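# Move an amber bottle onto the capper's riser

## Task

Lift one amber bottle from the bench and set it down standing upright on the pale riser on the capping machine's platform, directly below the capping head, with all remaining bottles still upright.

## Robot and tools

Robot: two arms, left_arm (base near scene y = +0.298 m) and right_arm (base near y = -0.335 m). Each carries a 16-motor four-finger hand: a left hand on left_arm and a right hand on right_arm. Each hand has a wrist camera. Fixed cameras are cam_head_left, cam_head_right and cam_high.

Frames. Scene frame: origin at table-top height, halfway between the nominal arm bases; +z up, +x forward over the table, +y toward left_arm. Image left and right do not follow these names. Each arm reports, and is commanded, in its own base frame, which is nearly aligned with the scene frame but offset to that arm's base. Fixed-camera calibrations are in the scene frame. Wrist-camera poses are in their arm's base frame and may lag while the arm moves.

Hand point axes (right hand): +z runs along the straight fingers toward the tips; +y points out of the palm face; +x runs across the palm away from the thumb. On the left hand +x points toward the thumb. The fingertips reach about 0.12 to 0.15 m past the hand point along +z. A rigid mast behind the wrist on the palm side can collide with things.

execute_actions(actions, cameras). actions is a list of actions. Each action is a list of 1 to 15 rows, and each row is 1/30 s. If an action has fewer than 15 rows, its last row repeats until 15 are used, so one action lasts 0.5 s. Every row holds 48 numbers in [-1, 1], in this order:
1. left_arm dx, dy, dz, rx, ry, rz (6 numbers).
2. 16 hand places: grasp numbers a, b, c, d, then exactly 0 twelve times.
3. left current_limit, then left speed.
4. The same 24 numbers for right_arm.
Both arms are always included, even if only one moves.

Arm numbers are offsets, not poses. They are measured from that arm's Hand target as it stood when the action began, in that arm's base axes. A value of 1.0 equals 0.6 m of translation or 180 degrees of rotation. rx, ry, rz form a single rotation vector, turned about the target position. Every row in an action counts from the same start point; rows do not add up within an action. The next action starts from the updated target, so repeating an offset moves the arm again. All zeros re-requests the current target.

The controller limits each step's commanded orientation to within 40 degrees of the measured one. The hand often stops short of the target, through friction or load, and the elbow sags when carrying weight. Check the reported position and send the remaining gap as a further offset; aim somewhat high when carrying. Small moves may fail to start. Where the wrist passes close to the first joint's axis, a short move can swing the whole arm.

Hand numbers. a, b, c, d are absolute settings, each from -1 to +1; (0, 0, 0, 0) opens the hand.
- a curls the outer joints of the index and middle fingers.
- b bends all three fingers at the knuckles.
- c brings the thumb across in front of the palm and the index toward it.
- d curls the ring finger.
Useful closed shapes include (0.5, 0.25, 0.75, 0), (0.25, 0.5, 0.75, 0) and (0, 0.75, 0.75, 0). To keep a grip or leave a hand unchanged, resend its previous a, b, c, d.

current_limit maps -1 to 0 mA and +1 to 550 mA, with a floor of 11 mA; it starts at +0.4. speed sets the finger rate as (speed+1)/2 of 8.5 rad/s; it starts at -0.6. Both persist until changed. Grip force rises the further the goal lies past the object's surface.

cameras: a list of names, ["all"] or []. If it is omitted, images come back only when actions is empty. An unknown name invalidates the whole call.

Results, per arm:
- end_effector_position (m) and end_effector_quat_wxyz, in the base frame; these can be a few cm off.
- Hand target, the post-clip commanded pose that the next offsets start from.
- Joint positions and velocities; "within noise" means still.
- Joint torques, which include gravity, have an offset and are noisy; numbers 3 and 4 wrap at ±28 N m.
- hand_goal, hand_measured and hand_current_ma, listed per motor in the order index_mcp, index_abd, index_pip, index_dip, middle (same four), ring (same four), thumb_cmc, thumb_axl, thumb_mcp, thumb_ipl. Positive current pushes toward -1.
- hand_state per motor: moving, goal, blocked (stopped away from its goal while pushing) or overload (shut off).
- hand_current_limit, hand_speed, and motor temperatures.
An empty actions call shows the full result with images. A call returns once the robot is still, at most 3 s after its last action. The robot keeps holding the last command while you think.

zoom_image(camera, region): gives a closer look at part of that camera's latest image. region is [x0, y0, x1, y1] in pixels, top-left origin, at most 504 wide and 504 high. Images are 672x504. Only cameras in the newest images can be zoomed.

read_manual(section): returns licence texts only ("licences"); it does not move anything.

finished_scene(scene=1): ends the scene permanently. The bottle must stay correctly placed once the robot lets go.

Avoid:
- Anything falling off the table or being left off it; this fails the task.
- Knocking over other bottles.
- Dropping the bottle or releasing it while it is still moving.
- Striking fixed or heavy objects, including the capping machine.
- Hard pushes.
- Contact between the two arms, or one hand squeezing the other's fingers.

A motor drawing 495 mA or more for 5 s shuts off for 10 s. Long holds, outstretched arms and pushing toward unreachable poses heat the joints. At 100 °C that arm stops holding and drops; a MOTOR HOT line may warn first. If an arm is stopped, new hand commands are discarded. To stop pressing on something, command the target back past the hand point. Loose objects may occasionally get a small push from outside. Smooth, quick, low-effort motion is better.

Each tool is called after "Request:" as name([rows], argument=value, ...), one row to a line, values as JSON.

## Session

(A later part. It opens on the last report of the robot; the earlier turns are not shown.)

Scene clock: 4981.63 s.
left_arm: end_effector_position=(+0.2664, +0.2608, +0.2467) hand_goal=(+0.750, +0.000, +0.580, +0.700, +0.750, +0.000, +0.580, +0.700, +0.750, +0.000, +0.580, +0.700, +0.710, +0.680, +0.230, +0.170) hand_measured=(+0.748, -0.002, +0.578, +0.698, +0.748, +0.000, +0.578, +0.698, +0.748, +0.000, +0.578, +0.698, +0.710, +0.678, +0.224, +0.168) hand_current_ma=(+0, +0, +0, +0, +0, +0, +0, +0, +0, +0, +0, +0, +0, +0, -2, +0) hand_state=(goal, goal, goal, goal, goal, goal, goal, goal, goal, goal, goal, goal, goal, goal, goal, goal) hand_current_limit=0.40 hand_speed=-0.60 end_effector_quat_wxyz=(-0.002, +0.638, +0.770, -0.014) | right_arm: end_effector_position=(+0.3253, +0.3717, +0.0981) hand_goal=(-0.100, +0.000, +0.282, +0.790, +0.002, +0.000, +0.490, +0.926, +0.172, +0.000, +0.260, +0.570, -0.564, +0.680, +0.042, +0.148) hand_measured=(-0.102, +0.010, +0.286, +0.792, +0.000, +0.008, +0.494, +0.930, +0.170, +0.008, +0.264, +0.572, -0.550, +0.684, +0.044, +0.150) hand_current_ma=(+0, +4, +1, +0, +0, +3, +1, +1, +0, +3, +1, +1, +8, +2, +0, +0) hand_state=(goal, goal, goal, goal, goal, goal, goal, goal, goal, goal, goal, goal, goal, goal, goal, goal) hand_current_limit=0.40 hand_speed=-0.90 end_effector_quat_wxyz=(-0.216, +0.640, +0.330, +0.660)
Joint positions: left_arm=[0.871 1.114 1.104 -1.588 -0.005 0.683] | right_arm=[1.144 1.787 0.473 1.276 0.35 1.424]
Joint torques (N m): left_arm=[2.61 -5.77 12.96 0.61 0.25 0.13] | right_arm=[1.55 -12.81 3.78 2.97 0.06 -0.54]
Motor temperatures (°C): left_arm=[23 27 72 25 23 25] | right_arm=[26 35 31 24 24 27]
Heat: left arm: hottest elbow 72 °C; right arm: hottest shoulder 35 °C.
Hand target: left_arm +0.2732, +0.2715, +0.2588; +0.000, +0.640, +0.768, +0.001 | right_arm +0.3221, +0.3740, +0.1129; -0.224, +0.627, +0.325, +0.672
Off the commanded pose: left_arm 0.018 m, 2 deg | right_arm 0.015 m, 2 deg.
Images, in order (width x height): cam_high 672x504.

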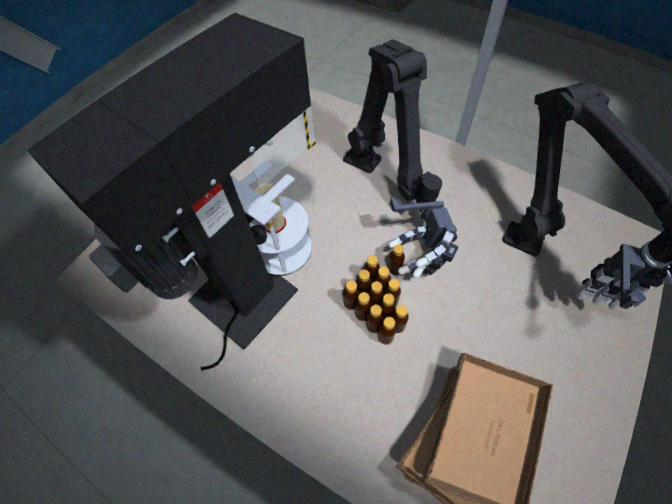

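Request:
execute_actions([
  [[0,0,0,0,0,0,0,0,0,0,0,0,0,0,0,0,0,0,0,0,0,0,0.4,-0.6,0,0,0,-0.0096,-0.01,0,0.1,0.35,0.75,0.3,0,0,0,0,0,0,0,0,0,0,0,0,0.4,-0.9]],
  [[0,0,0,0,0,0,0,0,0,0,0,0,0,0,0,0,0,0,0,0,0,0,0.4,-0.6,0.0072,-0.0068,0,-0.0096,-0.01,0,0.2,0.25,0.75,0.3,0,0,0,0,0,0,0,0,0,0,0,0,0.4,-0.9]],
], cameras=["cam_high"])

Request:
zoom_image(camera="cam_high", region=[380, 220, 480, 300])

Scene clock: 4992.67 s.
left_arm: end_effector_position=(+0.2664, +0.2608, +0.2467) hand_goal=(+0.750, +0.000, +0.580, +0.700, +0.750, +0.000, +0.580, +0.700, +0.750, +0.000, +0.580, +0.700, +0.710, +0.680, +0.230, +0.170) hand_measured=(+0.748, -0.002, +0.578, +0.698, +0.748, +0.000, +0.578, +0.698, +0.748, +0.000, +0.578, +0.698, +0.710, +0.678, +0.224, +0.168) hand_current_ma=(+0, +0, +0, +0, +0, +0, +0, +0, +0, +0, +0, +0, +0, +0, -2, +0) hand_state=(goal, goal, goal, goal, goal, goal, goal, goal, goal, goal, goal, goal, goal, goal, goal, goal) hand_current_limit=0.40 hand_speed=-0.60 end_effector_quat_wxyz=(-0.002, +0.638, +0.770, -0.014) | right_arm: end_effector_position=(+0.3243, +0.3730, +0.1112) hand_goal=(+0.200, +0.000, +0.032, +0.560, +0.322, +0.000, +0.210, +0.636, +0.448, +0.000, +0.100, +0.400, -0.544, +0.680, +0.042, +0.078) hand_measured=(+0.200, +0.010, +0.036, +0.562, +0.322, +0.008, +0.214, +0.640, +0.448, +0.008, +0.102, +0.402, -0.538, +0.684, +0.044, +0.080) hand_current_ma=(+0, +4, +1, +0, +0, +3, +1, +1, +0, +3, +1, +1, +3, +2, +0, +0) hand_state=(goal, goal, goal, goal, goal, goal, goal, goal, goal, goal, goal, goal, goal, goal, goal, goal) hand_current_limit=0.40 hand_speed=-0.90 end_effector_quat_wxyz=(-0.197, +0.616, +0.354, +0.675)
Joint positions: left_arm=[0.871 1.114 1.104 -1.588 -0.005 0.683] | right_arm=[1.144 1.787 0.469 1.307 0.338 1.337]
Joint torques (N m): left_arm=[2.61 -5.77 12.93 0.62 0.25 0.13] | right_arm=[0.21 -10.75 3.81 3.04 -0.14 -0.49]
Motor temperatures (°C): left_arm=[23 27 72 25 23 25] | right_arm=[26 35 30 24 24 27]
Heat: left arm: hottest elbow 72 °C; right arm: hottest shoulder 35 °C.
Hand target: left_arm +0.2732, +0.2715, +0.2588; +0.000, +0.640, +0.768, +0.001 | right_arm +0.3264, +0.3699, +0.1129; -0.195, +0.612, +0.352, +0.681
Off the commanded pose: left_arm 0.018 m, 2 deg | right_arm 0.004 m, 1 deg.
Images, in order (width x height): cam_high 672x504.

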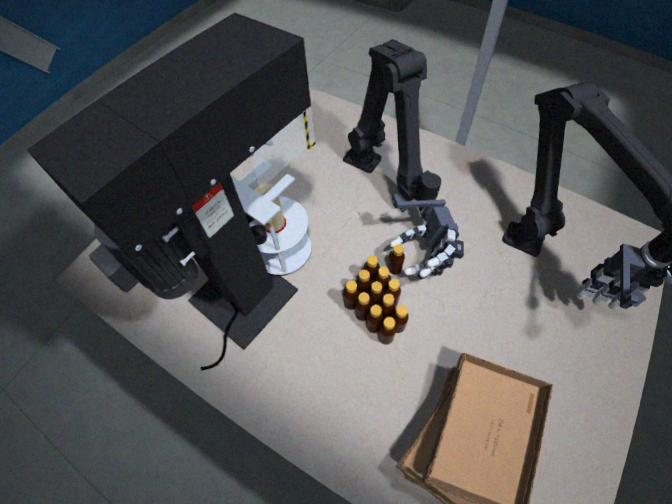

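Scaled by 5.040 from the camera's 672x504 image, which has a finer 960x720 frame.

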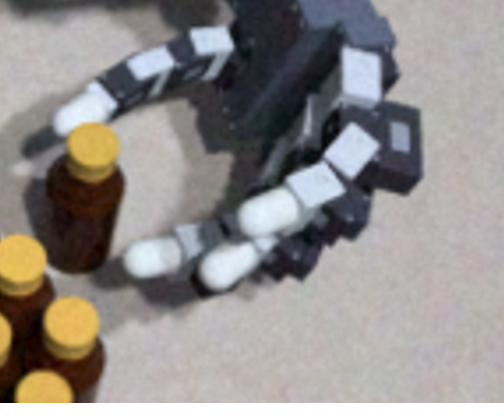

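Request:
execute_actions([
  [[0,0,0,0,0,0,0,0,0,0,0,0,0,0,0,0,0,0,0,0,0,0,0.4,-0.6,0.007,-0.007,-0.012,0,0,0,0.2,0.25,0.75,0.3,0,0,0,0,0,0,0,0,0,0,0,0,0.4,-0.9]],
  [[0,0,0,0,0,0,0,0,0,0,0,0,0,0,0,0,0,0,0,0,0,0,0.4,-0.6,0.005,-0.005,-0.012,0,0,0,0.2,0.25,0.75,0.3,0,0,0,0,0,0,0,0,0,0,0,0,0.4,-0.9]],
], cameras=["cam_high"])

Request:
zoom_image(camera="cam_high", region=[380, 220, 480, 300])

Scene clock: 5007.23 s.
left_arm: end_effector_position=(+0.2664, +0.2608, +0.2467) hand_goal=(+0.750, +0.000, +0.580, +0.700, +0.750, +0.000, +0.580, +0.700, +0.750, +0.000, +0.580, +0.700, +0.710, +0.680, +0.230, +0.170) hand_measured=(+0.748, -0.002, +0.578, +0.698, +0.748, +0.000, +0.578, +0.698, +0.748, +0.000, +0.578, +0.698, +0.710, +0.678, +0.224, +0.168) hand_current_ma=(+0, +0, +0, +0, +0, +0, +0, +0, +0, +0, +0, +0, +0, +0, -2, +0) hand_state=(goal, goal, goal, goal, goal, goal, goal, goal, goal, goal, goal, goal, goal, goal, goal, goal) hand_current_limit=0.40 hand_speed=-0.60 end_effector_quat_wxyz=(-0.002, +0.638, +0.770, -0.014) | right_arm: end_effector_position=(+0.3312, +0.3671, +0.0996) hand_goal=(+0.200, +0.000, +0.032, +0.560, +0.322, +0.000, +0.210, +0.636, +0.448, +0.000, +0.100, +0.400, -0.544, +0.680, +0.042, +0.078) hand_measured=(+0.200, +0.010, +0.036, +0.562, +0.322, +0.008, +0.214, +0.640, +0.448, +0.008, +0.102, +0.402, -0.538, +0.684, +0.044, +0.080) hand_current_ma=(+0, +4, +1, +0, +0, +3, +1, +1, +0, +3, +1, +1, +3, +2, +0, +0) hand_state=(goal, goal, goal, goal, goal, goal, goal, goal, goal, goal, goal, goal, goal, goal, goal, goal) hand_current_limit=0.40 hand_speed=-0.90 end_effector_quat_wxyz=(-0.199, +0.614, +0.353, +0.677)
Joint positions: left_arm=[0.871 1.114 1.104 -1.588 -0.005 0.683] | right_arm=[1.118 1.84 0.465 1.371 0.31 1.336]
Joint torques (N m): left_arm=[2.55 -5.71 12.96 0.62 0.25 0.13] | right_arm=[0.21 -10.52 3.32 3.04 -0.14 -0.49]
Motor temperatures (°C): left_arm=[23 27 72 25 23 25] | right_arm=[26 35 30 24 24 27]
Heat: left arm: hottest elbow 72 °C; right arm: hottest shoulder 35 °C.
Hand target: left_arm +0.2732, +0.2715, +0.2588; +0.000, +0.640, +0.768, +0.001 | right_arm +0.3337, +0.3628, +0.0987; -0.195, +0.612, +0.352, +0.681
Off the commanded pose: left_arm 0.018 m, 2 deg | right_arm 0.005 m, 1 deg.
Images, in order (width x height): cam_high 672x504.

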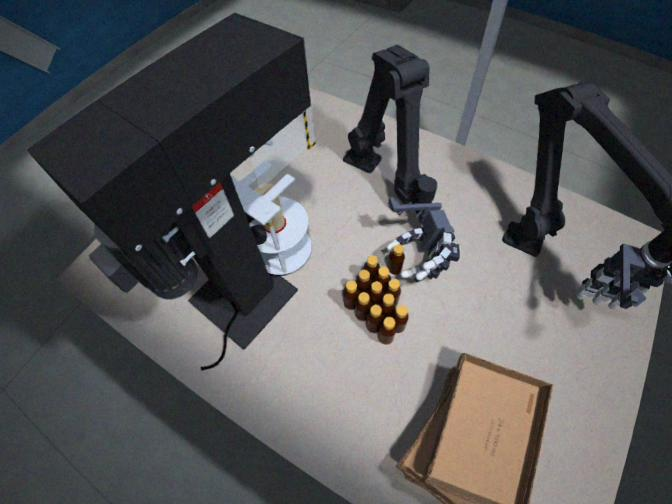

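Scaled by 5.040 from the camera's 672x504 image, which has a finer 960x720 frame.

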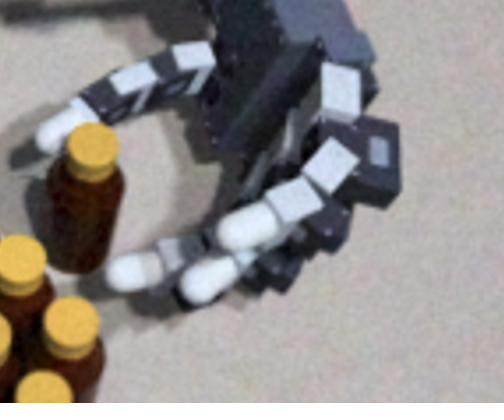

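Request:
execute_actions([
  [[0,0,0,0,0,0,0,0,0,0,0,0,0,0,0,0,0,0,0,0,0,0,0.4,-0.6,0.003,-0.003,-0.008,0,0,0,0.2,0.27,0.75,0.3,0,0,0,0,0,0,0,0,0,0,0,0,0.4,-0.9]],
  [[0,0,0,0,0,0,0,0,0,0,0,0,0,0,0,0,0,0,0,0,0,0,0.4,-0.6,0.002,-0.002,-0.008,0,0,0,0.2,0.29,0.75,0.3,0,0,0,0,0,0,0,0,0,0,0,0,0.4,-0.9]],
], cameras=["cam_high"])

Request:
zoom_image(camera="cam_high", region=[380, 220, 480, 300])

Scene clock: 5018.73 s.
left_arm: end_effector_position=(+0.2664, +0.2608, +0.2467) hand_goal=(+0.750, +0.000, +0.580, +0.700, +0.750, +0.000, +0.580, +0.700, +0.750, +0.000, +0.580, +0.700, +0.710, +0.680, +0.230, +0.170) hand_measured=(+0.748, -0.002, +0.578, +0.698, +0.748, +0.000, +0.578, +0.698, +0.748, +0.000, +0.578, +0.698, +0.710, +0.678, +0.224, +0.168) hand_current_ma=(+0, +0, +0, +0, +0, +0, +0, +0, +0, +0, +0, +0, +0, +0, -2, +0) hand_state=(goal, goal, goal, goal, goal, goal, goal, goal, goal, goal, goal, goal, goal, goal, goal, goal) hand_current_limit=0.40 hand_speed=-0.60 end_effector_quat_wxyz=(-0.002, +0.638, +0.770, -0.014) | right_arm: end_effector_position=(+0.3341, +0.3643, +0.0911) hand_goal=(+0.146, +0.000, +0.044, +0.568, +0.252, +0.000, +0.202, +0.636, +0.388, +0.000, +0.100, +0.408, -0.544, +0.680, +0.042, +0.086) hand_measured=(+0.152, +0.010, +0.042, +0.566, +0.258, +0.008, +0.206, +0.640, +0.394, +0.008, +0.102, +0.406, -0.538, +0.682, +0.044, +0.084) hand_current_ma=(+2, +4, -1, +0, +3, +3, +1, +1, +2, +3, +1, -1, +2, +0, +0, +0) hand_state=(goal, goal, goal, goal, goal, goal, goal, goal, goal, goal, goal, goal, goal, goal, goal, goal) hand_current_limit=0.40 hand_speed=-0.90 end_effector_quat_wxyz=(-0.199, +0.613, +0.353, +0.678)
Joint positions: left_arm=[0.871 1.114 1.104 -1.588 -0.005 0.683] | right_arm=[1.106 1.878 0.465 1.411 0.298 1.334]
Joint torques (N m): left_arm=[2.55 -5.71 12.94 0.62 0.25 0.13] | right_arm=[-0.03 -10.52 2.97 3.06 -0.16 -0.47]
Motor temperatures (°C): left_arm=[23 27 72 25 23 25] | right_arm=[26 35 30 24 24 27]
Heat: left arm: hottest elbow 72 °C; right arm: hottest shoulder 35 °C.
Hand target: left_arm +0.2732, +0.2715, +0.2588; +0.000, +0.640, +0.768, +0.001 | right_arm +0.3367, +0.3597, +0.0890; -0.195, +0.612, +0.352, +0.681
Off the commanded pose: left_arm 0.018 m, 2 deg | right_arm 0.006 m, 1 deg.
Images, in order (width x height): cam_high 672x504.

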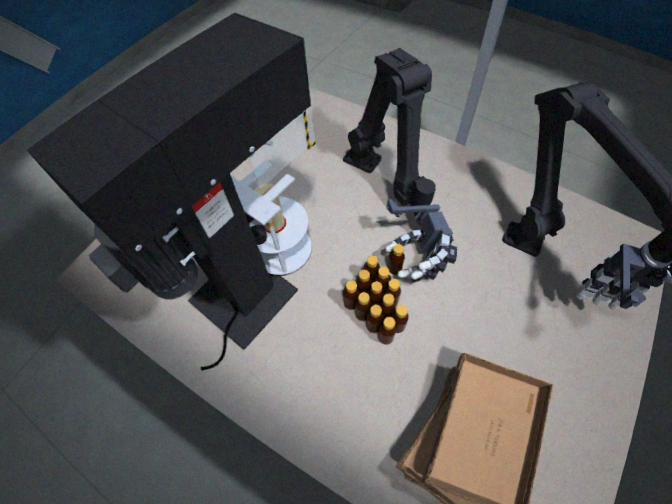

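Scaled by 5.040 from the camera's 672x504 image, which has a finer 960x720 frame.

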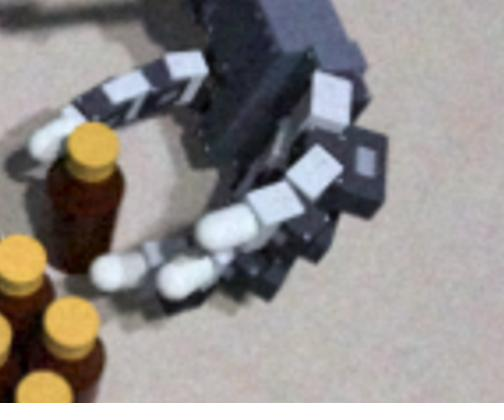

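Request:
execute_actions([
  [[0,0,0,0,0,0,0,0,0,0,0,0,0,0,0,0,0,0,0,0,0,0,0.4,-0.6,0,0,0,0,0,0,0.2,0.33,0.75,0.3,0,0,0,0,0,0,0,0,0,0,0,0,0.4,-0.92]],
  [[0,0,0,0,0,0,0,0,0,0,0,0,0,0,0,0,0,0,0,0,0,0,0.4,-0.6,0,0,0,0,0,0,0.2,0.36,0.75,0.3,0,0,0,0,0,0,0,0,0,0,0,0,0.4,-0.92]],
  [[0,0,0,0,0,0,0,0,0,0,0,0,0,0,0,0,0,0,0,0,0,0,0.4,-0.6,0,0,0,0,0,0,0.2,0.39,0.75,0.3,0,0,0,0,0,0,0,0,0,0,0,0,0.4,-0.92]],
  [[0,0,0,0,0,0,0,0,0,0,0,0,0,0,0,0,0,0,0,0,0,0,0.4,-0.6,0,0,0,0,0,0,0.2,0.42,0.75,0.3,0,0,0,0,0,0,0,0,0,0,0,0,0.4,-0.92]],
], cameras=["cam_high"])

Request:
zoom_image(camera="cam_high", region=[380, 220, 480, 300])

Scene clock: 5038.73 s.
left_arm: end_effector_position=(+0.2664, +0.2608, +0.2467) hand_goal=(+0.750, +0.000, +0.580, +0.700, +0.750, +0.000, +0.580, +0.700, +0.750, +0.000, +0.580, +0.700, +0.710, +0.680, +0.230, +0.170) hand_measured=(+0.748, -0.002, +0.578, +0.698, +0.748, +0.000, +0.578, +0.698, +0.748, +0.000, +0.578, +0.698, +0.710, +0.678, +0.224, +0.168) hand_current_ma=(+0, +0, +0, +0, +0, +0, +0, +0, +0, +0, +0, +0, +0, +0, -2, +0) hand_state=(goal, goal, goal, goal, goal, goal, goal, goal, goal, goal, goal, goal, goal, goal, goal, goal) hand_current_limit=0.40 hand_speed=-0.60 end_effector_quat_wxyz=(-0.002, +0.638, +0.770, -0.014) | right_arm: end_effector_position=(+0.3341, +0.3645, +0.0911) hand_goal=(-0.030, +0.000, +0.084, +0.594, +0.026, +0.000, +0.176, +0.636, +0.192, +0.000, +0.100, +0.434, -0.544, +0.680, +0.042, +0.112) hand_measured=(-0.024, +0.010, +0.080, +0.592, +0.032, +0.008, +0.178, +0.640, +0.198, +0.008, +0.102, +0.432, -0.538, +0.682, +0.044, +0.110) hand_current_ma=(+2, +4, -1, +0, +2, +3, +1, +1, +2, +3, +1, -1, +2, +0, +0, -1) hand_state=(goal, goal, goal, goal, goal, goal, goal, goal, goal, goal, goal, goal, goal, goal, goal, goal) hand_current_limit=0.40 hand_speed=-0.92 end_effector_quat_wxyz=(-0.199, +0.613, +0.354, +0.678)
Joint positions: left_arm=[0.871 1.114 1.104 -1.588 -0.005 0.683] | right_arm=[1.106 1.878 0.465 1.411 0.297 1.334]
Joint torques (N m): left_arm=[2.55 -5.77 12.96 0.61 0.25 0.13] | right_arm=[0.09 -10.23 3 3.02 -0.11 -0.51]
Motor temperatures (°C): left_arm=[23 27 72 25 23 25] | right_arm=[26 35 30 24 24 27]
Heat: left arm: hottest elbow 72 °C; right arm: hottest shoulder 35 °C.
Hand target: left_arm +0.2732, +0.2715, +0.2588; +0.000, +0.640, +0.768, +0.001 | right_arm +0.3367, +0.3597, +0.0891; -0.195, +0.612, +0.352, +0.681
Off the commanded pose: left_arm 0.018 m, 2 deg | right_arm 0.006 m, 1 deg.
Images, in order (width x height): cam_high 672x504.

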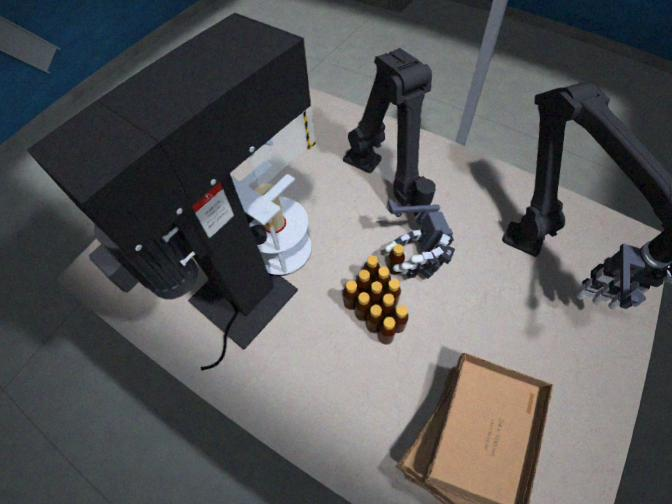

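Scaled by 5.040 from the camera's 672x504 image, which has a finer 960x720 frame.

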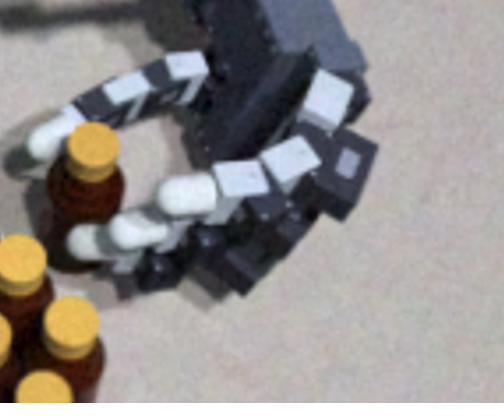

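Request:
execute_actions([
  [[0,0,0,0,0,0,0,0,0,0,0,0,0,0,0,0,0,0,0,0,0,0,0.4,-0.6,0,0,0,0,0,0,0.2,0.44,0.75,0.3,0,0,0,0,0,0,0,0,0,0,0,0,0.4,-0.92]],
  [[0,0,0,0,0,0,0,0,0,0,0,0,0,0,0,0,0,0,0,0,0,0,0.4,-0.6,0,0,0,0,0,0,0.2,0.46,0.75,0.3,0,0,0,0,0,0,0,0,0,0,0,0,0.4,-0.92]],
  [[0,0,0,0,0,0,0,0,0,0,0,0,0,0,0,0,0,0,0,0,0,0,0.4,-0.6,0,0,0,0,0,0,0.2,0.48,0.75,0.3,0,0,0,0,0,0,0,0,0,0,0,0,0.4,-0.92]],
], cameras=["cam_high"])

Request:
zoom_image(camera="cam_high", region=[380, 220, 480, 300])

Scene clock: 5049.23 s.
left_arm: end_effector_position=(+0.2664, +0.2608, +0.2467) hand_goal=(+0.750, +0.000, +0.580, +0.700, +0.750, +0.000, +0.580, +0.700, +0.750, +0.000, +0.580, +0.700, +0.710, +0.680, +0.230, +0.170) hand_measured=(+0.748, -0.002, +0.578, +0.698, +0.748, +0.000, +0.578, +0.698, +0.748, +0.000, +0.578, +0.698, +0.710, +0.678, +0.224, +0.168) hand_current_ma=(+0, +0, +0, +0, +0, +0, +0, +0, +0, +0, +0, +0, +0, +0, -2, +0) hand_state=(goal, goal, goal, goal, goal, goal, goal, goal, goal, goal, goal, goal, goal, goal, goal, goal) hand_current_limit=0.40 hand_speed=-0.60 end_effector_quat_wxyz=(-0.002, +0.638, +0.770, -0.014) | right_arm: end_effector_position=(+0.3340, +0.3647, +0.0909) hand_goal=(-0.110, +0.000, +0.102, +0.606, -0.080, +0.000, +0.164, +0.636, +0.102, +0.000, +0.100, +0.446, -0.544, +0.680, +0.042, +0.124) hand_measured=(-0.088, +0.010, +0.104, +0.606, -0.074, +0.008, +0.166, +0.640, +0.108, +0.008, +0.102, +0.444, -0.538, +0.682, +0.044, +0.122) hand_current_ma=(+19, +4, +0, +0, +2, +3, +1, +1, +2, +3, +1, -1, +2, +0, +0, -1) hand_state=(blocked, goal, goal, goal, goal, goal, goal, goal, goal, goal, goal, goal, goal, goal, goal, goal) hand_current_limit=0.40 hand_speed=-0.92 end_effector_quat_wxyz=(-0.199, +0.613, +0.354, +0.678)
Joint positions: left_arm=[0.871 1.114 1.104 -1.588 -0.005 0.683] | right_arm=[1.106 1.878 0.465 1.411 0.296 1.334]
Joint torques (N m): left_arm=[2.55 -5.83 12.96 0.61 0.25 0.13] | right_arm=[0.09 -10.46 3 2.99 -0.08 -0.52]
Motor temperatures (°C): left_arm=[23 27 72 25 23 25] | right_arm=[26 35 30 24 24 27]
Heat: left arm: hottest elbow 72 °C; right arm: hottest shoulder 35 °C.
Hand target: left_arm +0.2732, +0.2715, +0.2588; +0.000, +0.640, +0.768, +0.001 | right_arm +0.3367, +0.3598, +0.0890; -0.195, +0.612, +0.352, +0.681
Off the commanded pose: left_arm 0.018 m, 2 deg | right_arm 0.006 m, 1 deg.
Images, in order (width x height): cam_high 672x504.

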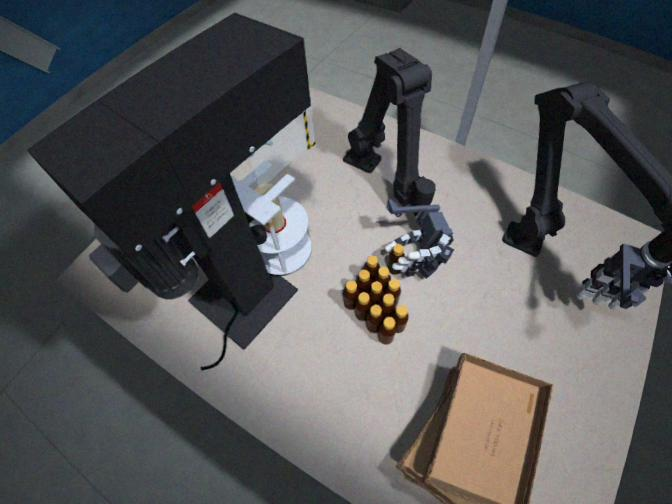

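Scaled by 5.040 from the camera's 672x504 image, which has a finer 960x720 frame.

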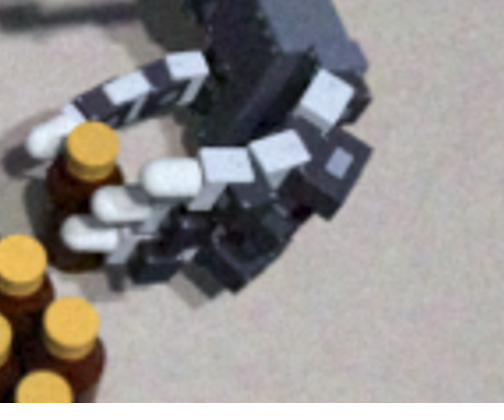

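Request:
execute_actions([
  [[0,0,0,0,0,0,0,0,0,0,0,0,0,0,0,0,0,0,0,0,0,0,0.4,-0.6,0,0,0,0,0,0,0.2,0.50,0.75,0.3,0,0,0,0,0,0,0,0,0,0,0,0,0.5,-0.92]],
  [[0,0,0,0,0,0,0,0,0,0,0,0,0,0,0,0,0,0,0,0,0,0,0.4,-0.6,0,0,0,0,0,0,0.2,0.52,0.75,0.3,0,0,0,0,0,0,0,0,0,0,0,0,0.5,-0.92]],
  [[0,0,0,0,0,0,0,0,0,0,0,0,0,0,0,0,0,0,0,0,0,0,0.4,-0.6,0,0,0,0,0,0,0.2,0.54,0.75,0.3,0,0,0,0,0,0,0,0,0,0,0,0,0.5,-0.92]],
], cameras=["cam_high"])

Request:
zoom_image(camera="cam_high", region=[380, 220, 480, 300])

Scene clock: 5063.17 s.
left_arm: end_effector_position=(+0.2664, +0.2608, +0.2467) hand_goal=(+0.750, +0.000, +0.580, +0.700, +0.750, +0.000, +0.580, +0.700, +0.750, +0.000, +0.580, +0.700, +0.710, +0.680, +0.230, +0.170) hand_measured=(+0.748, -0.002, +0.578, +0.698, +0.748, +0.000, +0.578, +0.698, +0.748, +0.000, +0.578, +0.698, +0.710, +0.678, +0.224, +0.168) hand_current_ma=(+0, +0, +0, +0, +0, +0, +0, +0, +0, +0, +0, +0, +0, +0, -2, +0) hand_state=(goal, goal, goal, goal, goal, goal, goal, goal, goal, goal, goal, goal, goal, goal, goal, goal) hand_current_limit=0.40 hand_speed=-0.60 end_effector_quat_wxyz=(-0.002, +0.638, +0.770, -0.014) | right_arm: end_effector_position=(+0.3339, +0.3648, +0.0907) hand_goal=(-0.192, +0.000, +0.120, +0.618, -0.184, +0.000, +0.152, +0.636, +0.012, +0.000, +0.100, +0.458, -0.544, +0.680, +0.042, +0.136) hand_measured=(-0.132, +0.010, +0.134, +0.622, -0.180, +0.008, +0.154, +0.640, +0.018, +0.008, +0.102, +0.456, -0.538, +0.682, +0.050, +0.138) hand_current_ma=(+103, +4, +8, +1, +2, +3, +1, +1, +2, +3, +0, -1, +2, +0, +4, +1) hand_state=(blocked, goal, goal, goal, goal, goal, goal, goal, goal, goal, goal, goal, goal, goal, goal, goal) hand_current_limit=0.50 hand_speed=-0.92 end_effector_quat_wxyz=(-0.200, +0.613, +0.354, +0.677)
Joint positions: left_arm=[0.871 1.114 1.104 -1.588 -0.005 0.683] | right_arm=[1.106 1.879 0.465 1.411 0.295 1.334]
Joint torques (N m): left_arm=[2.55 -5.83 12.96 0.62 0.26 0.13] | right_arm=[0.15 -10.4 2.95 3.02 -0.02 -0.55]
Motor temperatures (°C): left_arm=[23 27 72 25 23 25] | right_arm=[26 35 30 24 24 27]
Heat: left arm: hottest elbow 72 °C; right arm: hottest shoulder 35 °C.
Hand target: left_arm +0.2732, +0.2715, +0.2588; +0.000, +0.640, +0.768, +0.001 | right_arm +0.3367, +0.3598, +0.0891; -0.195, +0.612, +0.352, +0.681
Off the commanded pose: left_arm 0.018 m, 2 deg | right_arm 0.006 m, 1 deg.
Images, in order (width x height): cam_high 672x504.

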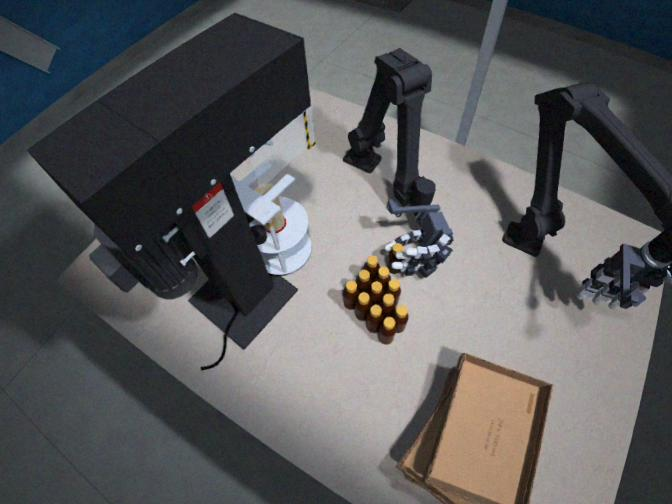

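Scaled by 5.040 from the camera's 672x504 image, which has a finer 960x720 frame.

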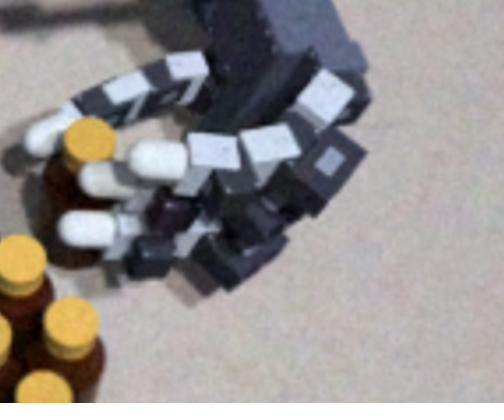

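Request:
execute_actions([
  [[0,0,0,0,0,0,0,0,0,0,0,0,0,0,0,0,0,0,0,0,0,0,0.4,-0.6,0,0,0,0,0,0,0.2,0.56,0.75,0.4,0,0,0,0,0,0,0,0,0,0,0,0,0.5,-0.92]],
  [[0,0,0,0,0,0,0,0,0,0,0,0,0,0,0,0,0,0,0,0,0,0,0.4,-0.6,0,0,0,0,0,0,0.2,0.585,0.75,0.4,0,0,0,0,0,0,0,0,0,0,0,0,0.5,-0.92]],
], cameras=["cam_high","cam_right_wrist"])

Request:
zoom_image(camera="cam_high", region=[380, 220, 480, 300])

Scene clock: 5079.87 s.
left_arm: end_effector_position=(+0.2664, +0.2608, +0.2467) hand_goal=(+0.750, +0.000, +0.580, +0.700, +0.750, +0.000, +0.580, +0.700, +0.750, +0.000, +0.580, +0.700, +0.710, +0.680, +0.230, +0.170) hand_measured=(+0.748, -0.002, +0.578, +0.698, +0.748, +0.000, +0.578, +0.698, +0.748, +0.000, +0.578, +0.698, +0.710, +0.678, +0.224, +0.168) hand_current_ma=(+0, +0, +0, +0, +0, +0, +0, +0, +0, +0, +0, +0, +0, +0, -2, +0) hand_state=(goal, goal, goal, goal, goal, goal, goal, goal, goal, goal, goal, goal, goal, goal, goal, goal) hand_current_limit=0.40 hand_speed=-0.60 end_effector_quat_wxyz=(-0.002, +0.638, +0.770, -0.014) | right_arm: end_effector_position=(+0.3339, +0.3649, +0.0905) hand_goal=(-0.242, +0.000, +0.124, +0.628, -0.244, +0.000, +0.144, +0.636, -0.100, +0.000, -0.060, +0.358, -0.544, +0.680, +0.042, +0.144) hand_measured=(-0.158, +0.010, +0.144, +0.634, -0.210, +0.008, +0.152, +0.640, -0.096, +0.008, -0.058, +0.356, -0.536, +0.682, +0.060, +0.150) hand_current_ma=(+180, +4, +16, +2, +40, +3, +3, +1, +1, +3, +0, +0, +3, +0, +19, +4) hand_state=(blocked, goal, blocked, goal, blocked, goal, goal, goal, goal, goal, goal, goal, goal, goal, goal, goal) hand_current_limit=0.50 hand_speed=-0.92 end_effector_quat_wxyz=(-0.200, +0.613, +0.355, +0.677)
Joint positions: left_arm=[0.871 1.114 1.104 -1.588 -0.005 0.683] | right_arm=[1.106 1.879 0.465 1.411 0.295 1.334]
Joint torques (N m): left_arm=[2.55 -5.77 12.96 0.62 0.25 0.13] | right_arm=[0.15 -10.46 2.93 2.99 -0.03 -0.54]
Motor temperatures (°C): left_arm=[23 27 73 25 23 25] | right_arm=[26 35 30 24 24 27]
Heat: left arm: hottest elbow 73 °C; right arm: hottest shoulder 35 °C.
Hand target: left_arm +0.2732, +0.2715, +0.2588; +0.000, +0.640, +0.768, +0.001 | right_arm +0.3367, +0.3598, +0.0890; -0.195, +0.612, +0.352, +0.681
Off the commanded pose: left_arm 0.018 m, 2 deg | right_arm 0.006 m, 1 deg.
camera_calibration:
cam_right_wrist: T_world_to_cam=[[0.619079, -0.533401, -0.576389, 0.0761725], [-0.76672, -0.251693, -0.590585, 0.358867], [0.169945, 0.807548, -0.564787, -0.176416], [0, 0, 0, 1]] pos_world=[0.257975, 0.273419, 0.156209]
Images, in order (width x height): cam_high 672x504, cam_right_wrist 672x504.

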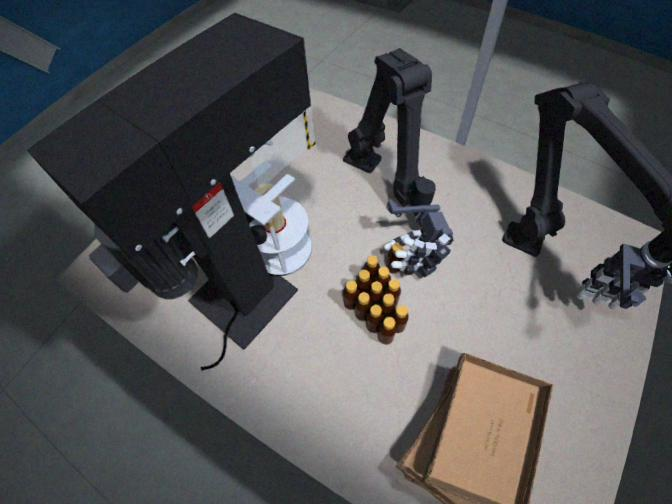

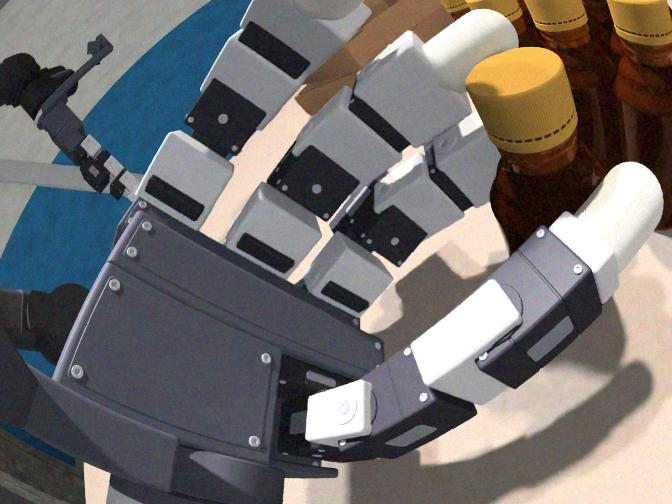

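Scaled by 5.040 from the camera's 672x504 image, which has a finer 960x720 frame.

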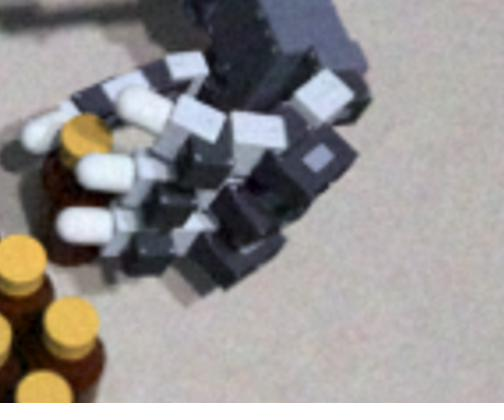

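Request:
execute_actions([
  [[0,0,0,0,0,0,0,0,0,0,0,0,0,0,0,0,0,0,0,0,0,0,0.4,-0.6,0,0,0.02,0,0,0,0.2,0.605,0.75,0.4,0,0,0,0,0,0,0,0,0,0,0,0,0.5,-0.92]],
  [[0,0,0,0,0,0,0,0,0,0,0,0,0,0,0,0,0,0,0,0,0,0,0.4,-0.6,0,0,0.015,0,0,0,0.2,0.605,0.75,0.4,0,0,0,0,0,0,0,0,0,0,0,0,0.5,-0.92]],
], cameras=["cam_high","cam_right_wrist"])

Request:
zoom_image(camera="cam_high", region=[380, 220, 480, 300])

Scene clock: 5090.27 s.
left_arm: end_effector_position=(+0.2664, +0.2608, +0.2467) hand_goal=(+0.750, +0.000, +0.580, +0.700, +0.750, +0.000, +0.580, +0.700, +0.750, +0.000, +0.580, +0.700, +0.710, +0.680, +0.230, +0.170) hand_measured=(+0.748, -0.002, +0.578, +0.698, +0.748, +0.000, +0.578, +0.698, +0.748, +0.000, +0.578, +0.698, +0.710, +0.678, +0.224, +0.168) hand_current_ma=(+0, +0, +0, +0, +0, +0, +0, +0, +0, +0, +0, +0, +0, +0, -2, +0) hand_state=(goal, goal, goal, goal, goal, goal, goal, goal, goal, goal, goal, goal, goal, goal, goal, goal) hand_current_limit=0.40 hand_speed=-0.60 end_effector_quat_wxyz=(-0.002, +0.638, +0.770, -0.014) | right_arm: end_effector_position=(+0.3324, +0.3620, +0.0941) hand_goal=(-0.270, +0.000, +0.130, +0.632, -0.278, +0.000, +0.140, +0.636, -0.130, +0.000, -0.060, +0.362, -0.544, +0.680, +0.042, +0.148) hand_measured=(-0.180, +0.012, +0.154, +0.638, -0.256, +0.004, +0.152, +0.644, -0.126, +0.008, -0.058, +0.360, -0.526, +0.686, +0.066, +0.156) hand_current_ma=(+206, +5, +21, +3, +19, +1, +7, +3, +1, +3, +0, -1, +13, +2, +32, +6) hand_state=(blocked, goal, blocked, goal, blocked, goal, goal, goal, goal, goal, goal, goal, goal, goal, blocked, goal) hand_current_limit=0.50 hand_speed=-0.92 end_effector_quat_wxyz=(-0.196, +0.619, +0.360, +0.670)
Joint positions: left_arm=[0.871 1.114 1.104 -1.588 -0.005 0.683] | right_arm=[1.106 1.838 0.453 1.358 0.295 1.336]
Joint torques (N m): left_arm=[2.55 -5.71 12.96 0.62 0.25 0.13] | right_arm=[-0.03 -13.74 3.51 2.03 0 -0.57]
Motor temperatures (°C): left_arm=[23 27 73 25 23 25] | right_arm=[26 35 30 24 24 27]
Heat: left arm: hottest elbow 73 °C; right arm: hottest shoulder 35 °C.
Hand target: left_arm +0.2732, +0.2715, +0.2588; +0.000, +0.640, +0.768, +0.001 | right_arm +0.3366, +0.3597, +0.1100; -0.195, +0.612, +0.352, +0.681
Off the commanded pose: left_arm 0.018 m, 2 deg | right_arm 0.017 m, 2 deg.
camera_calibration:
cam_right_wrist: T_world_to_cam=[[0.611742, -0.54474, -0.573612, 0.0838312], [-0.774137, -0.263072, -0.575765, 0.364303], [0.162741, 0.796274, -0.582635, -0.163644], [0, 0, 0, 1]] pos_world=[0.257369, 0.27181, 0.162495]
Images, in order (width x height): cam_high 672x504, cam_right_wrist 672x504.

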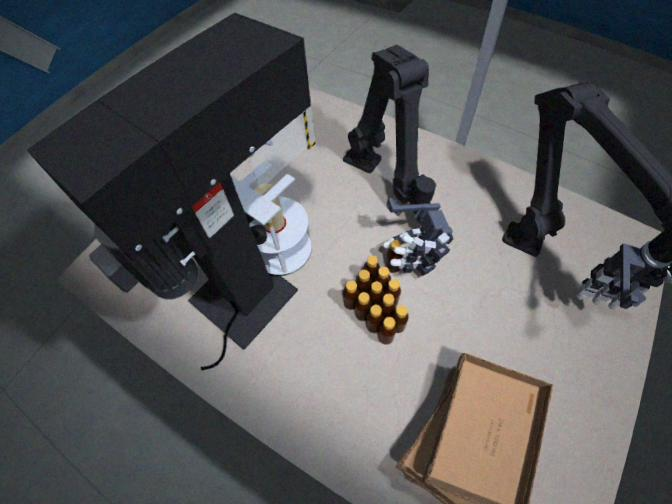

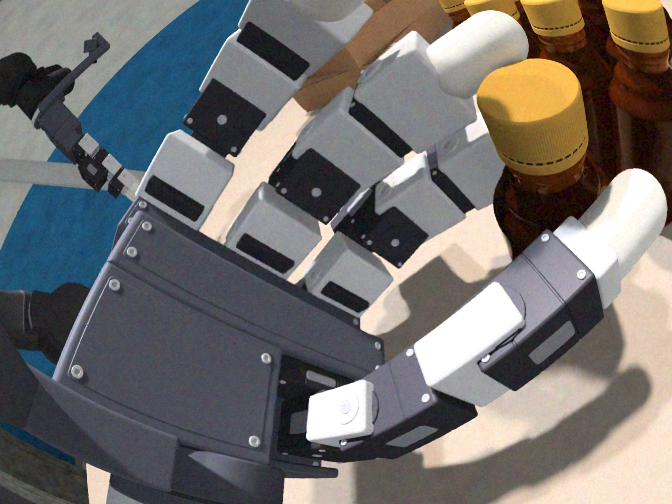

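Scaled by 5.040 from the camera's 672x504 image, which has a finer 960x720 frame.

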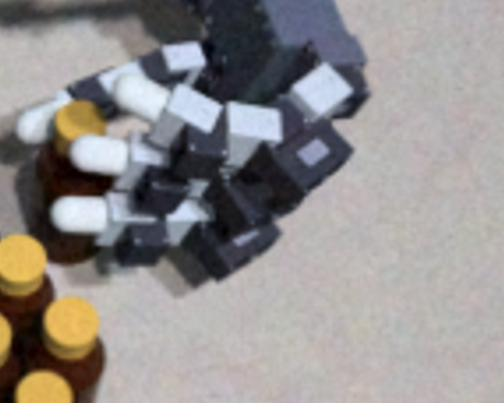

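Request:
execute_actions([
  [[0,0,0,0,0,0,0,0,0,0,0,0,0,0,0,0,0,0,0,0,0,0,0.4,-0.6,0,0,0.012,0,0,0,0.2,0.605,0.75,0.55,0,0,0,0,0,0,0,0,0,0,0,0,0.5,-0.92]],
  [[0,0,0,0,0,0,0,0,0,0,0,0,0,0,0,0,0,0,0,0,0,0,0.4,-0.6,0,0,0.012,0,0,0,0.2,0.605,0.75,0.55,0,0,0,0,0,0,0,0,0,0,0,0,0.5,-0.92]],
], cameras=["cam_high","cam_right_wrist"])

Request:
zoom_image(camera="cam_high", region=[380, 220, 480, 300])

Scene clock: 5117.97 s.
left_arm: end_effector_position=(+0.2664, +0.2608, +0.2467) hand_goal=(+0.750, +0.000, +0.580, +0.700, +0.750, +0.000, +0.580, +0.700, +0.750, +0.000, +0.580, +0.700, +0.710, +0.680, +0.230, +0.170) hand_measured=(+0.748, -0.002, +0.578, +0.698, +0.748, +0.000, +0.578, +0.698, +0.748, +0.000, +0.578, +0.698, +0.710, +0.678, +0.224, +0.168) hand_current_ma=(+0, +0, +0, +0, +0, +0, +0, +0, +0, +0, +0, +0, +0, +0, -2, +0) hand_state=(goal, goal, goal, goal, goal, goal, goal, goal, goal, goal, goal, goal, goal, goal, goal, goal) hand_current_limit=0.40 hand_speed=-0.60 end_effector_quat_wxyz=(-0.002, +0.638, +0.770, -0.014) | right_arm: end_effector_position=(+0.3334, +0.3629, +0.1129) hand_goal=(-0.254, +0.000, +0.114, +0.632, -0.248, +0.000, +0.140, +0.636, -0.198, +0.000, -0.300, +0.196, -0.544, +0.680, +0.042, +0.148) hand_measured=(-0.234, +0.004, +0.126, +0.636, -0.250, +0.004, +0.142, +0.640, -0.194, +0.008, -0.298, +0.198, -0.518, +0.686, +0.050, +0.152) hand_current_ma=(+16, +1, +6, +1, +0, +1, +1, +1, +1, +3, +0, +1, +25, +2, +5, +2) hand_state=(goal, goal, goal, goal, goal, goal, goal, goal, goal, goal, goal, goal, blocked, goal, goal, goal) hand_current_limit=0.50 hand_speed=-0.92 end_effector_quat_wxyz=(-0.198, +0.616, +0.357, +0.674)
Joint positions: left_arm=[0.871 1.114 1.104 -1.588 -0.005 0.683] | right_arm=[1.106 1.77 0.453 1.303 0.295 1.336]
Joint torques (N m): left_arm=[2.61 -5.77 12.94 0.62 0.25 0.13] | right_arm=[0.09 -13.1 3.89 1.73 -0.02 -0.58]
Motor temperatures (°C): left_arm=[23 27 73 25 23 25] | right_arm=[26 35 30 24 24 27]
Heat: left arm: hottest elbow 73 °C; right arm: hottest shoulder 35 °C.
Hand target: left_arm +0.2732, +0.2715, +0.2588; +0.000, +0.640, +0.768, +0.001 | right_arm +0.3367, +0.3596, +0.1244; -0.195, +0.612, +0.352, +0.681
Off the commanded pose: left_arm 0.018 m, 2 deg | right_arm 0.012 m, 1 deg.
camera_calibration:
cam_right_wrist: T_world_to_cam=[[0.614697, -0.539228, -0.575657, 0.0918424], [-0.770849, -0.256026, -0.583303, 0.373311], [0.16715, 0.802299, -0.573042, -0.158313], [0, 0, 0, 1]] pos_world=[0.257773, 0.272115, 0.179903]
Images, in order (width x height): cam_high 672x504, cam_right_wrist 672x504.

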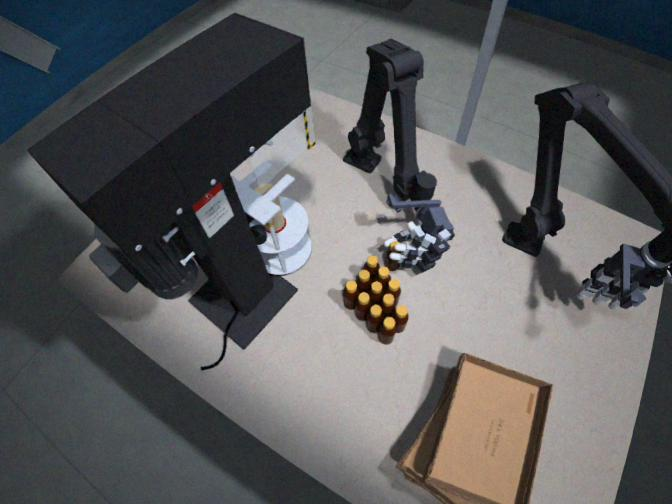

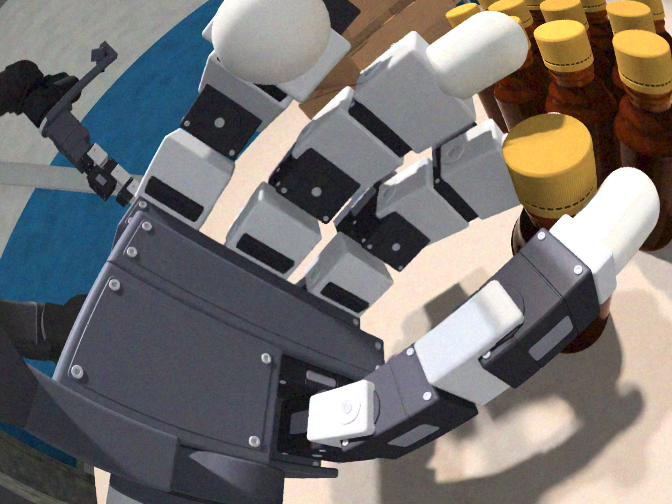

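Scaled by 5.040 from the camera's 672x504 image, which has a finer 960x720 frame.

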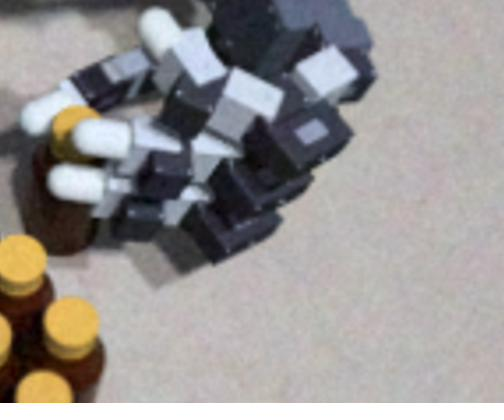

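Request:
execute_actions(actions=[], cameras=["cam_head_left","cam_head_right","cam_right_wrist","cam_high"])

Request:
zoom_image(camera="cam_head_left", region=[295, 205, 360, 265])

Request:
zoom_image(camera="cam_right_wrist", region=[440, 0, 672, 360])

Request:
zoom_image(camera="cam_head_right", region=[300, 190, 400, 290])

Scene clock: 5164.83 s.
left_arm: end_effector_position=(+0.2664, +0.2608, +0.2467) hand_goal=(+0.750, +0.000, +0.580, +0.700, +0.750, +0.000, +0.580, +0.700, +0.750, +0.000, +0.580, +0.700, +0.710, +0.680, +0.230, +0.170) hand_measured=(+0.748, -0.002, +0.578, +0.698, +0.748, +0.000, +0.578, +0.698, +0.748, +0.000, +0.578, +0.698, +0.710, +0.678, +0.224, +0.168) hand_current_ma=(+0, +0, +0, +0, +0, +0, +0, +0, +0, +0, +0, +0, +0, +0, -2, +0) hand_state=(goal, goal, goal, goal, goal, goal, goal, goal, goal, goal, goal, goal, goal, goal, goal, goal) hand_current_limit=0.40 hand_speed=-0.60 end_effector_quat_wxyz=(-0.002, +0.638, +0.770, -0.014) | right_arm: end_effector_position=(+0.3334, +0.3629, +0.1129) hand_goal=(-0.254, +0.000, +0.114, +0.632, -0.248, +0.000, +0.140, +0.636, -0.198, +0.000, -0.300, +0.196, -0.544, +0.680, +0.042, +0.148) hand_measured=(-0.234, +0.004, +0.126, +0.636, -0.250, +0.004, +0.142, +0.640, -0.194, +0.008, -0.298, +0.198, -0.518, +0.686, +0.050, +0.152) hand_current_ma=(+16, +1, +6, +1, +0, +1, +1, +1, +1, +3, +0, +1, +25, +2, +5, +2) hand_state=(goal, goal, goal, goal, goal, goal, goal, goal, goal, goal, goal, goal, blocked, goal, goal, goal) hand_current_limit=0.50 hand_speed=-0.92 end_effector_quat_wxyz=(-0.198, +0.616, +0.357, +0.674)
Joint positions: left_arm=[0.871 1.114 1.104 -1.588 -0.005 0.683] | right_arm=[1.106 1.77 0.453 1.302 0.295 1.336]
Joint velocities: within noise
Joint torques (N m): left_arm=[2.55 -5.77 12.96 0.64 0.25 0.13] | right_arm=[0.09 -13.04 3.82 1.77 -0.02 -0.57]
Motor temperatures (°C): left_arm=[23 27 73 25 23 25] | right_arm=[26 36 30 24 24 27]
Heat: left arm: hottest elbow 73 °C; right arm: hottest shoulder 36 °C.
Hand target: left_arm +0.2732, +0.2715, +0.2588; +0.000, +0.640, +0.768, +0.001 | right_arm +0.3367, +0.3596, +0.1243; -0.195, +0.612, +0.352, +0.681
Off the commanded pose: left_arm 0.018 m, 2 deg | right_arm 0.012 m, 1 deg.
camera_calibration:
cam_right_wrist: T_world_to_cam=[[0.614608, -0.539421, -0.575571, 0.0919023], [-0.770942, -0.256233, -0.583089, 0.373352], [0.167051, 0.802103, -0.573345, -0.158179], [0, 0, 0, 1]] pos_world=[0.257773, 0.272115, 0.179903]
Images, in order (width x height): cam_head_left 672x504, cam_head_right 672x504, cam_high 672x504, cam_right_wrist 672x504.

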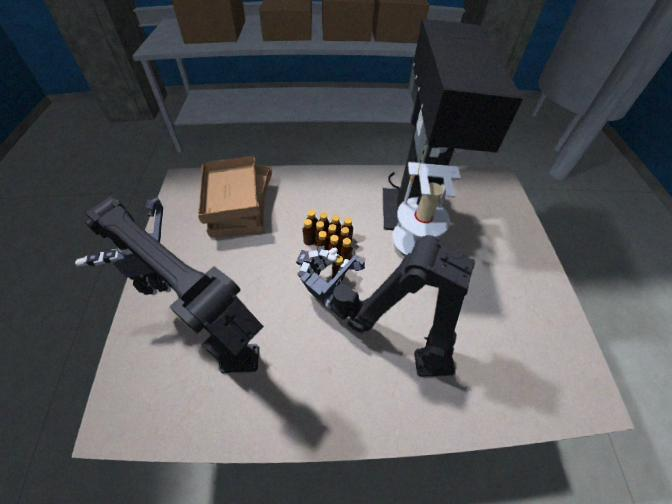

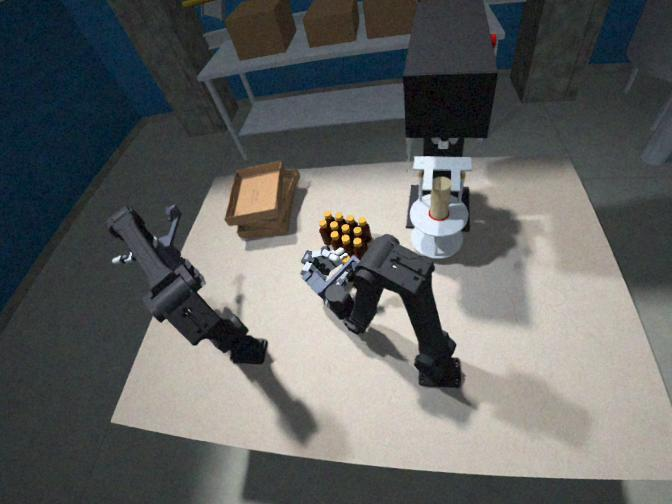

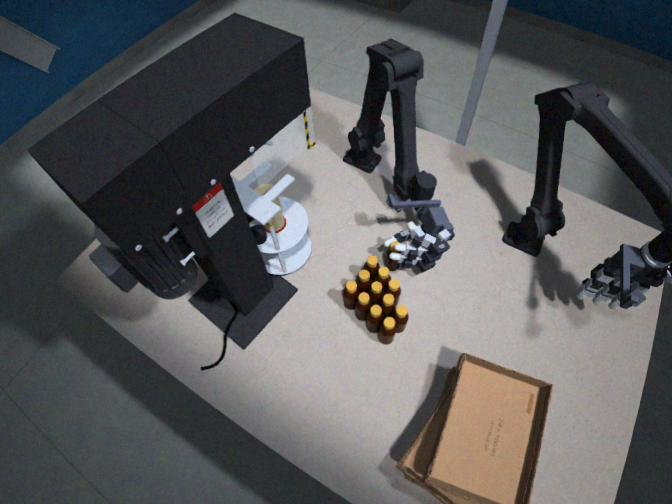

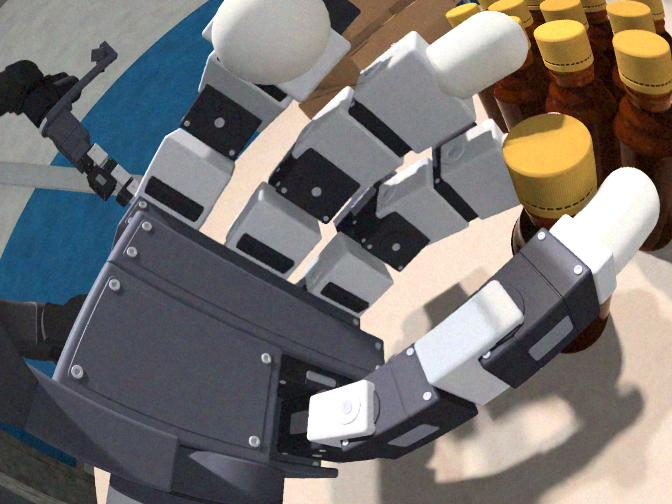

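Scaled by 7.754 from the camera's 672x504 image, which has a finer 960x720 frame.

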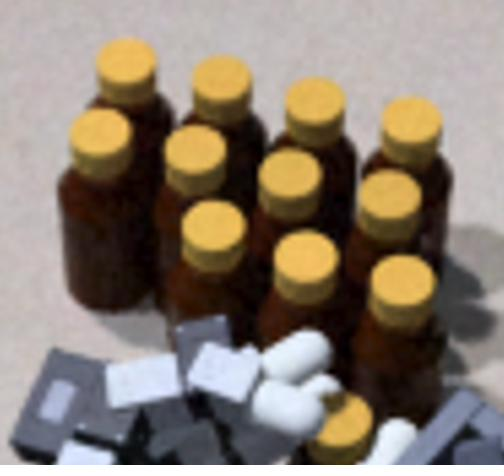

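Scaled by 1.400 from the camera's 672x504 image, which has a finer 960x720 frame.

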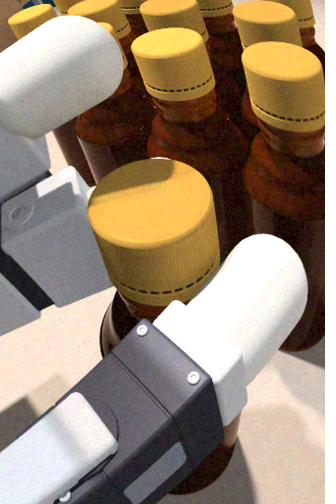

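Scaled by 5.040 from the camera's 672x504 image, which has a finer 960x720 frame.

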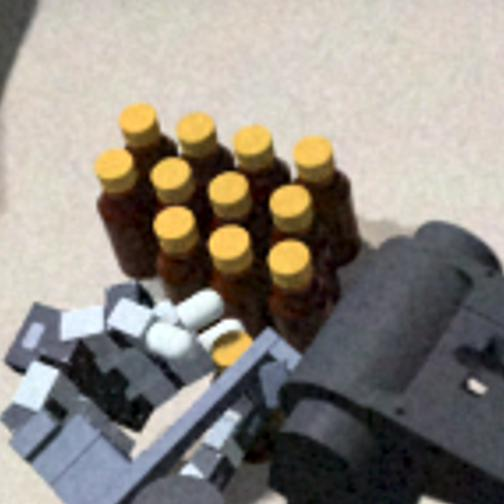

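Request:
zoom_image(camera="cam_head_right", region=[380, 100, 500, 270])

Request:
zoom_image(camera="cam_head_left", region=[370, 80, 490, 250])

Request:
zoom_image(camera="cam_high", region=[200, 100, 330, 280])

Scaled by 2.965 from the camera's 672x504 image, which has a finer 960x720 frame.

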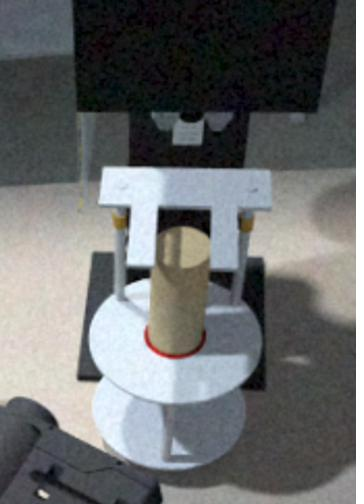

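Scaled by 2.965 from the camera's 672x504 image, which has a finer 960x720 frame.

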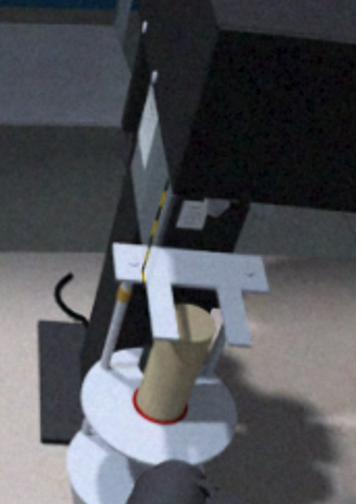

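Scaled by 2.800 from the camera's 672x504 image, which has a finer 960x720 frame.

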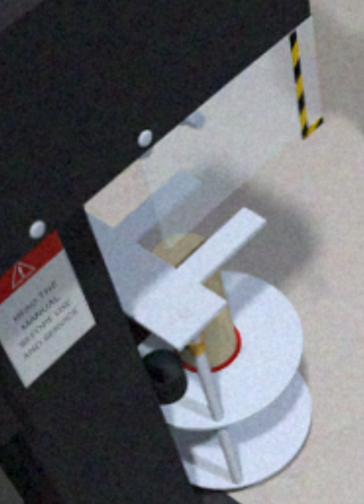

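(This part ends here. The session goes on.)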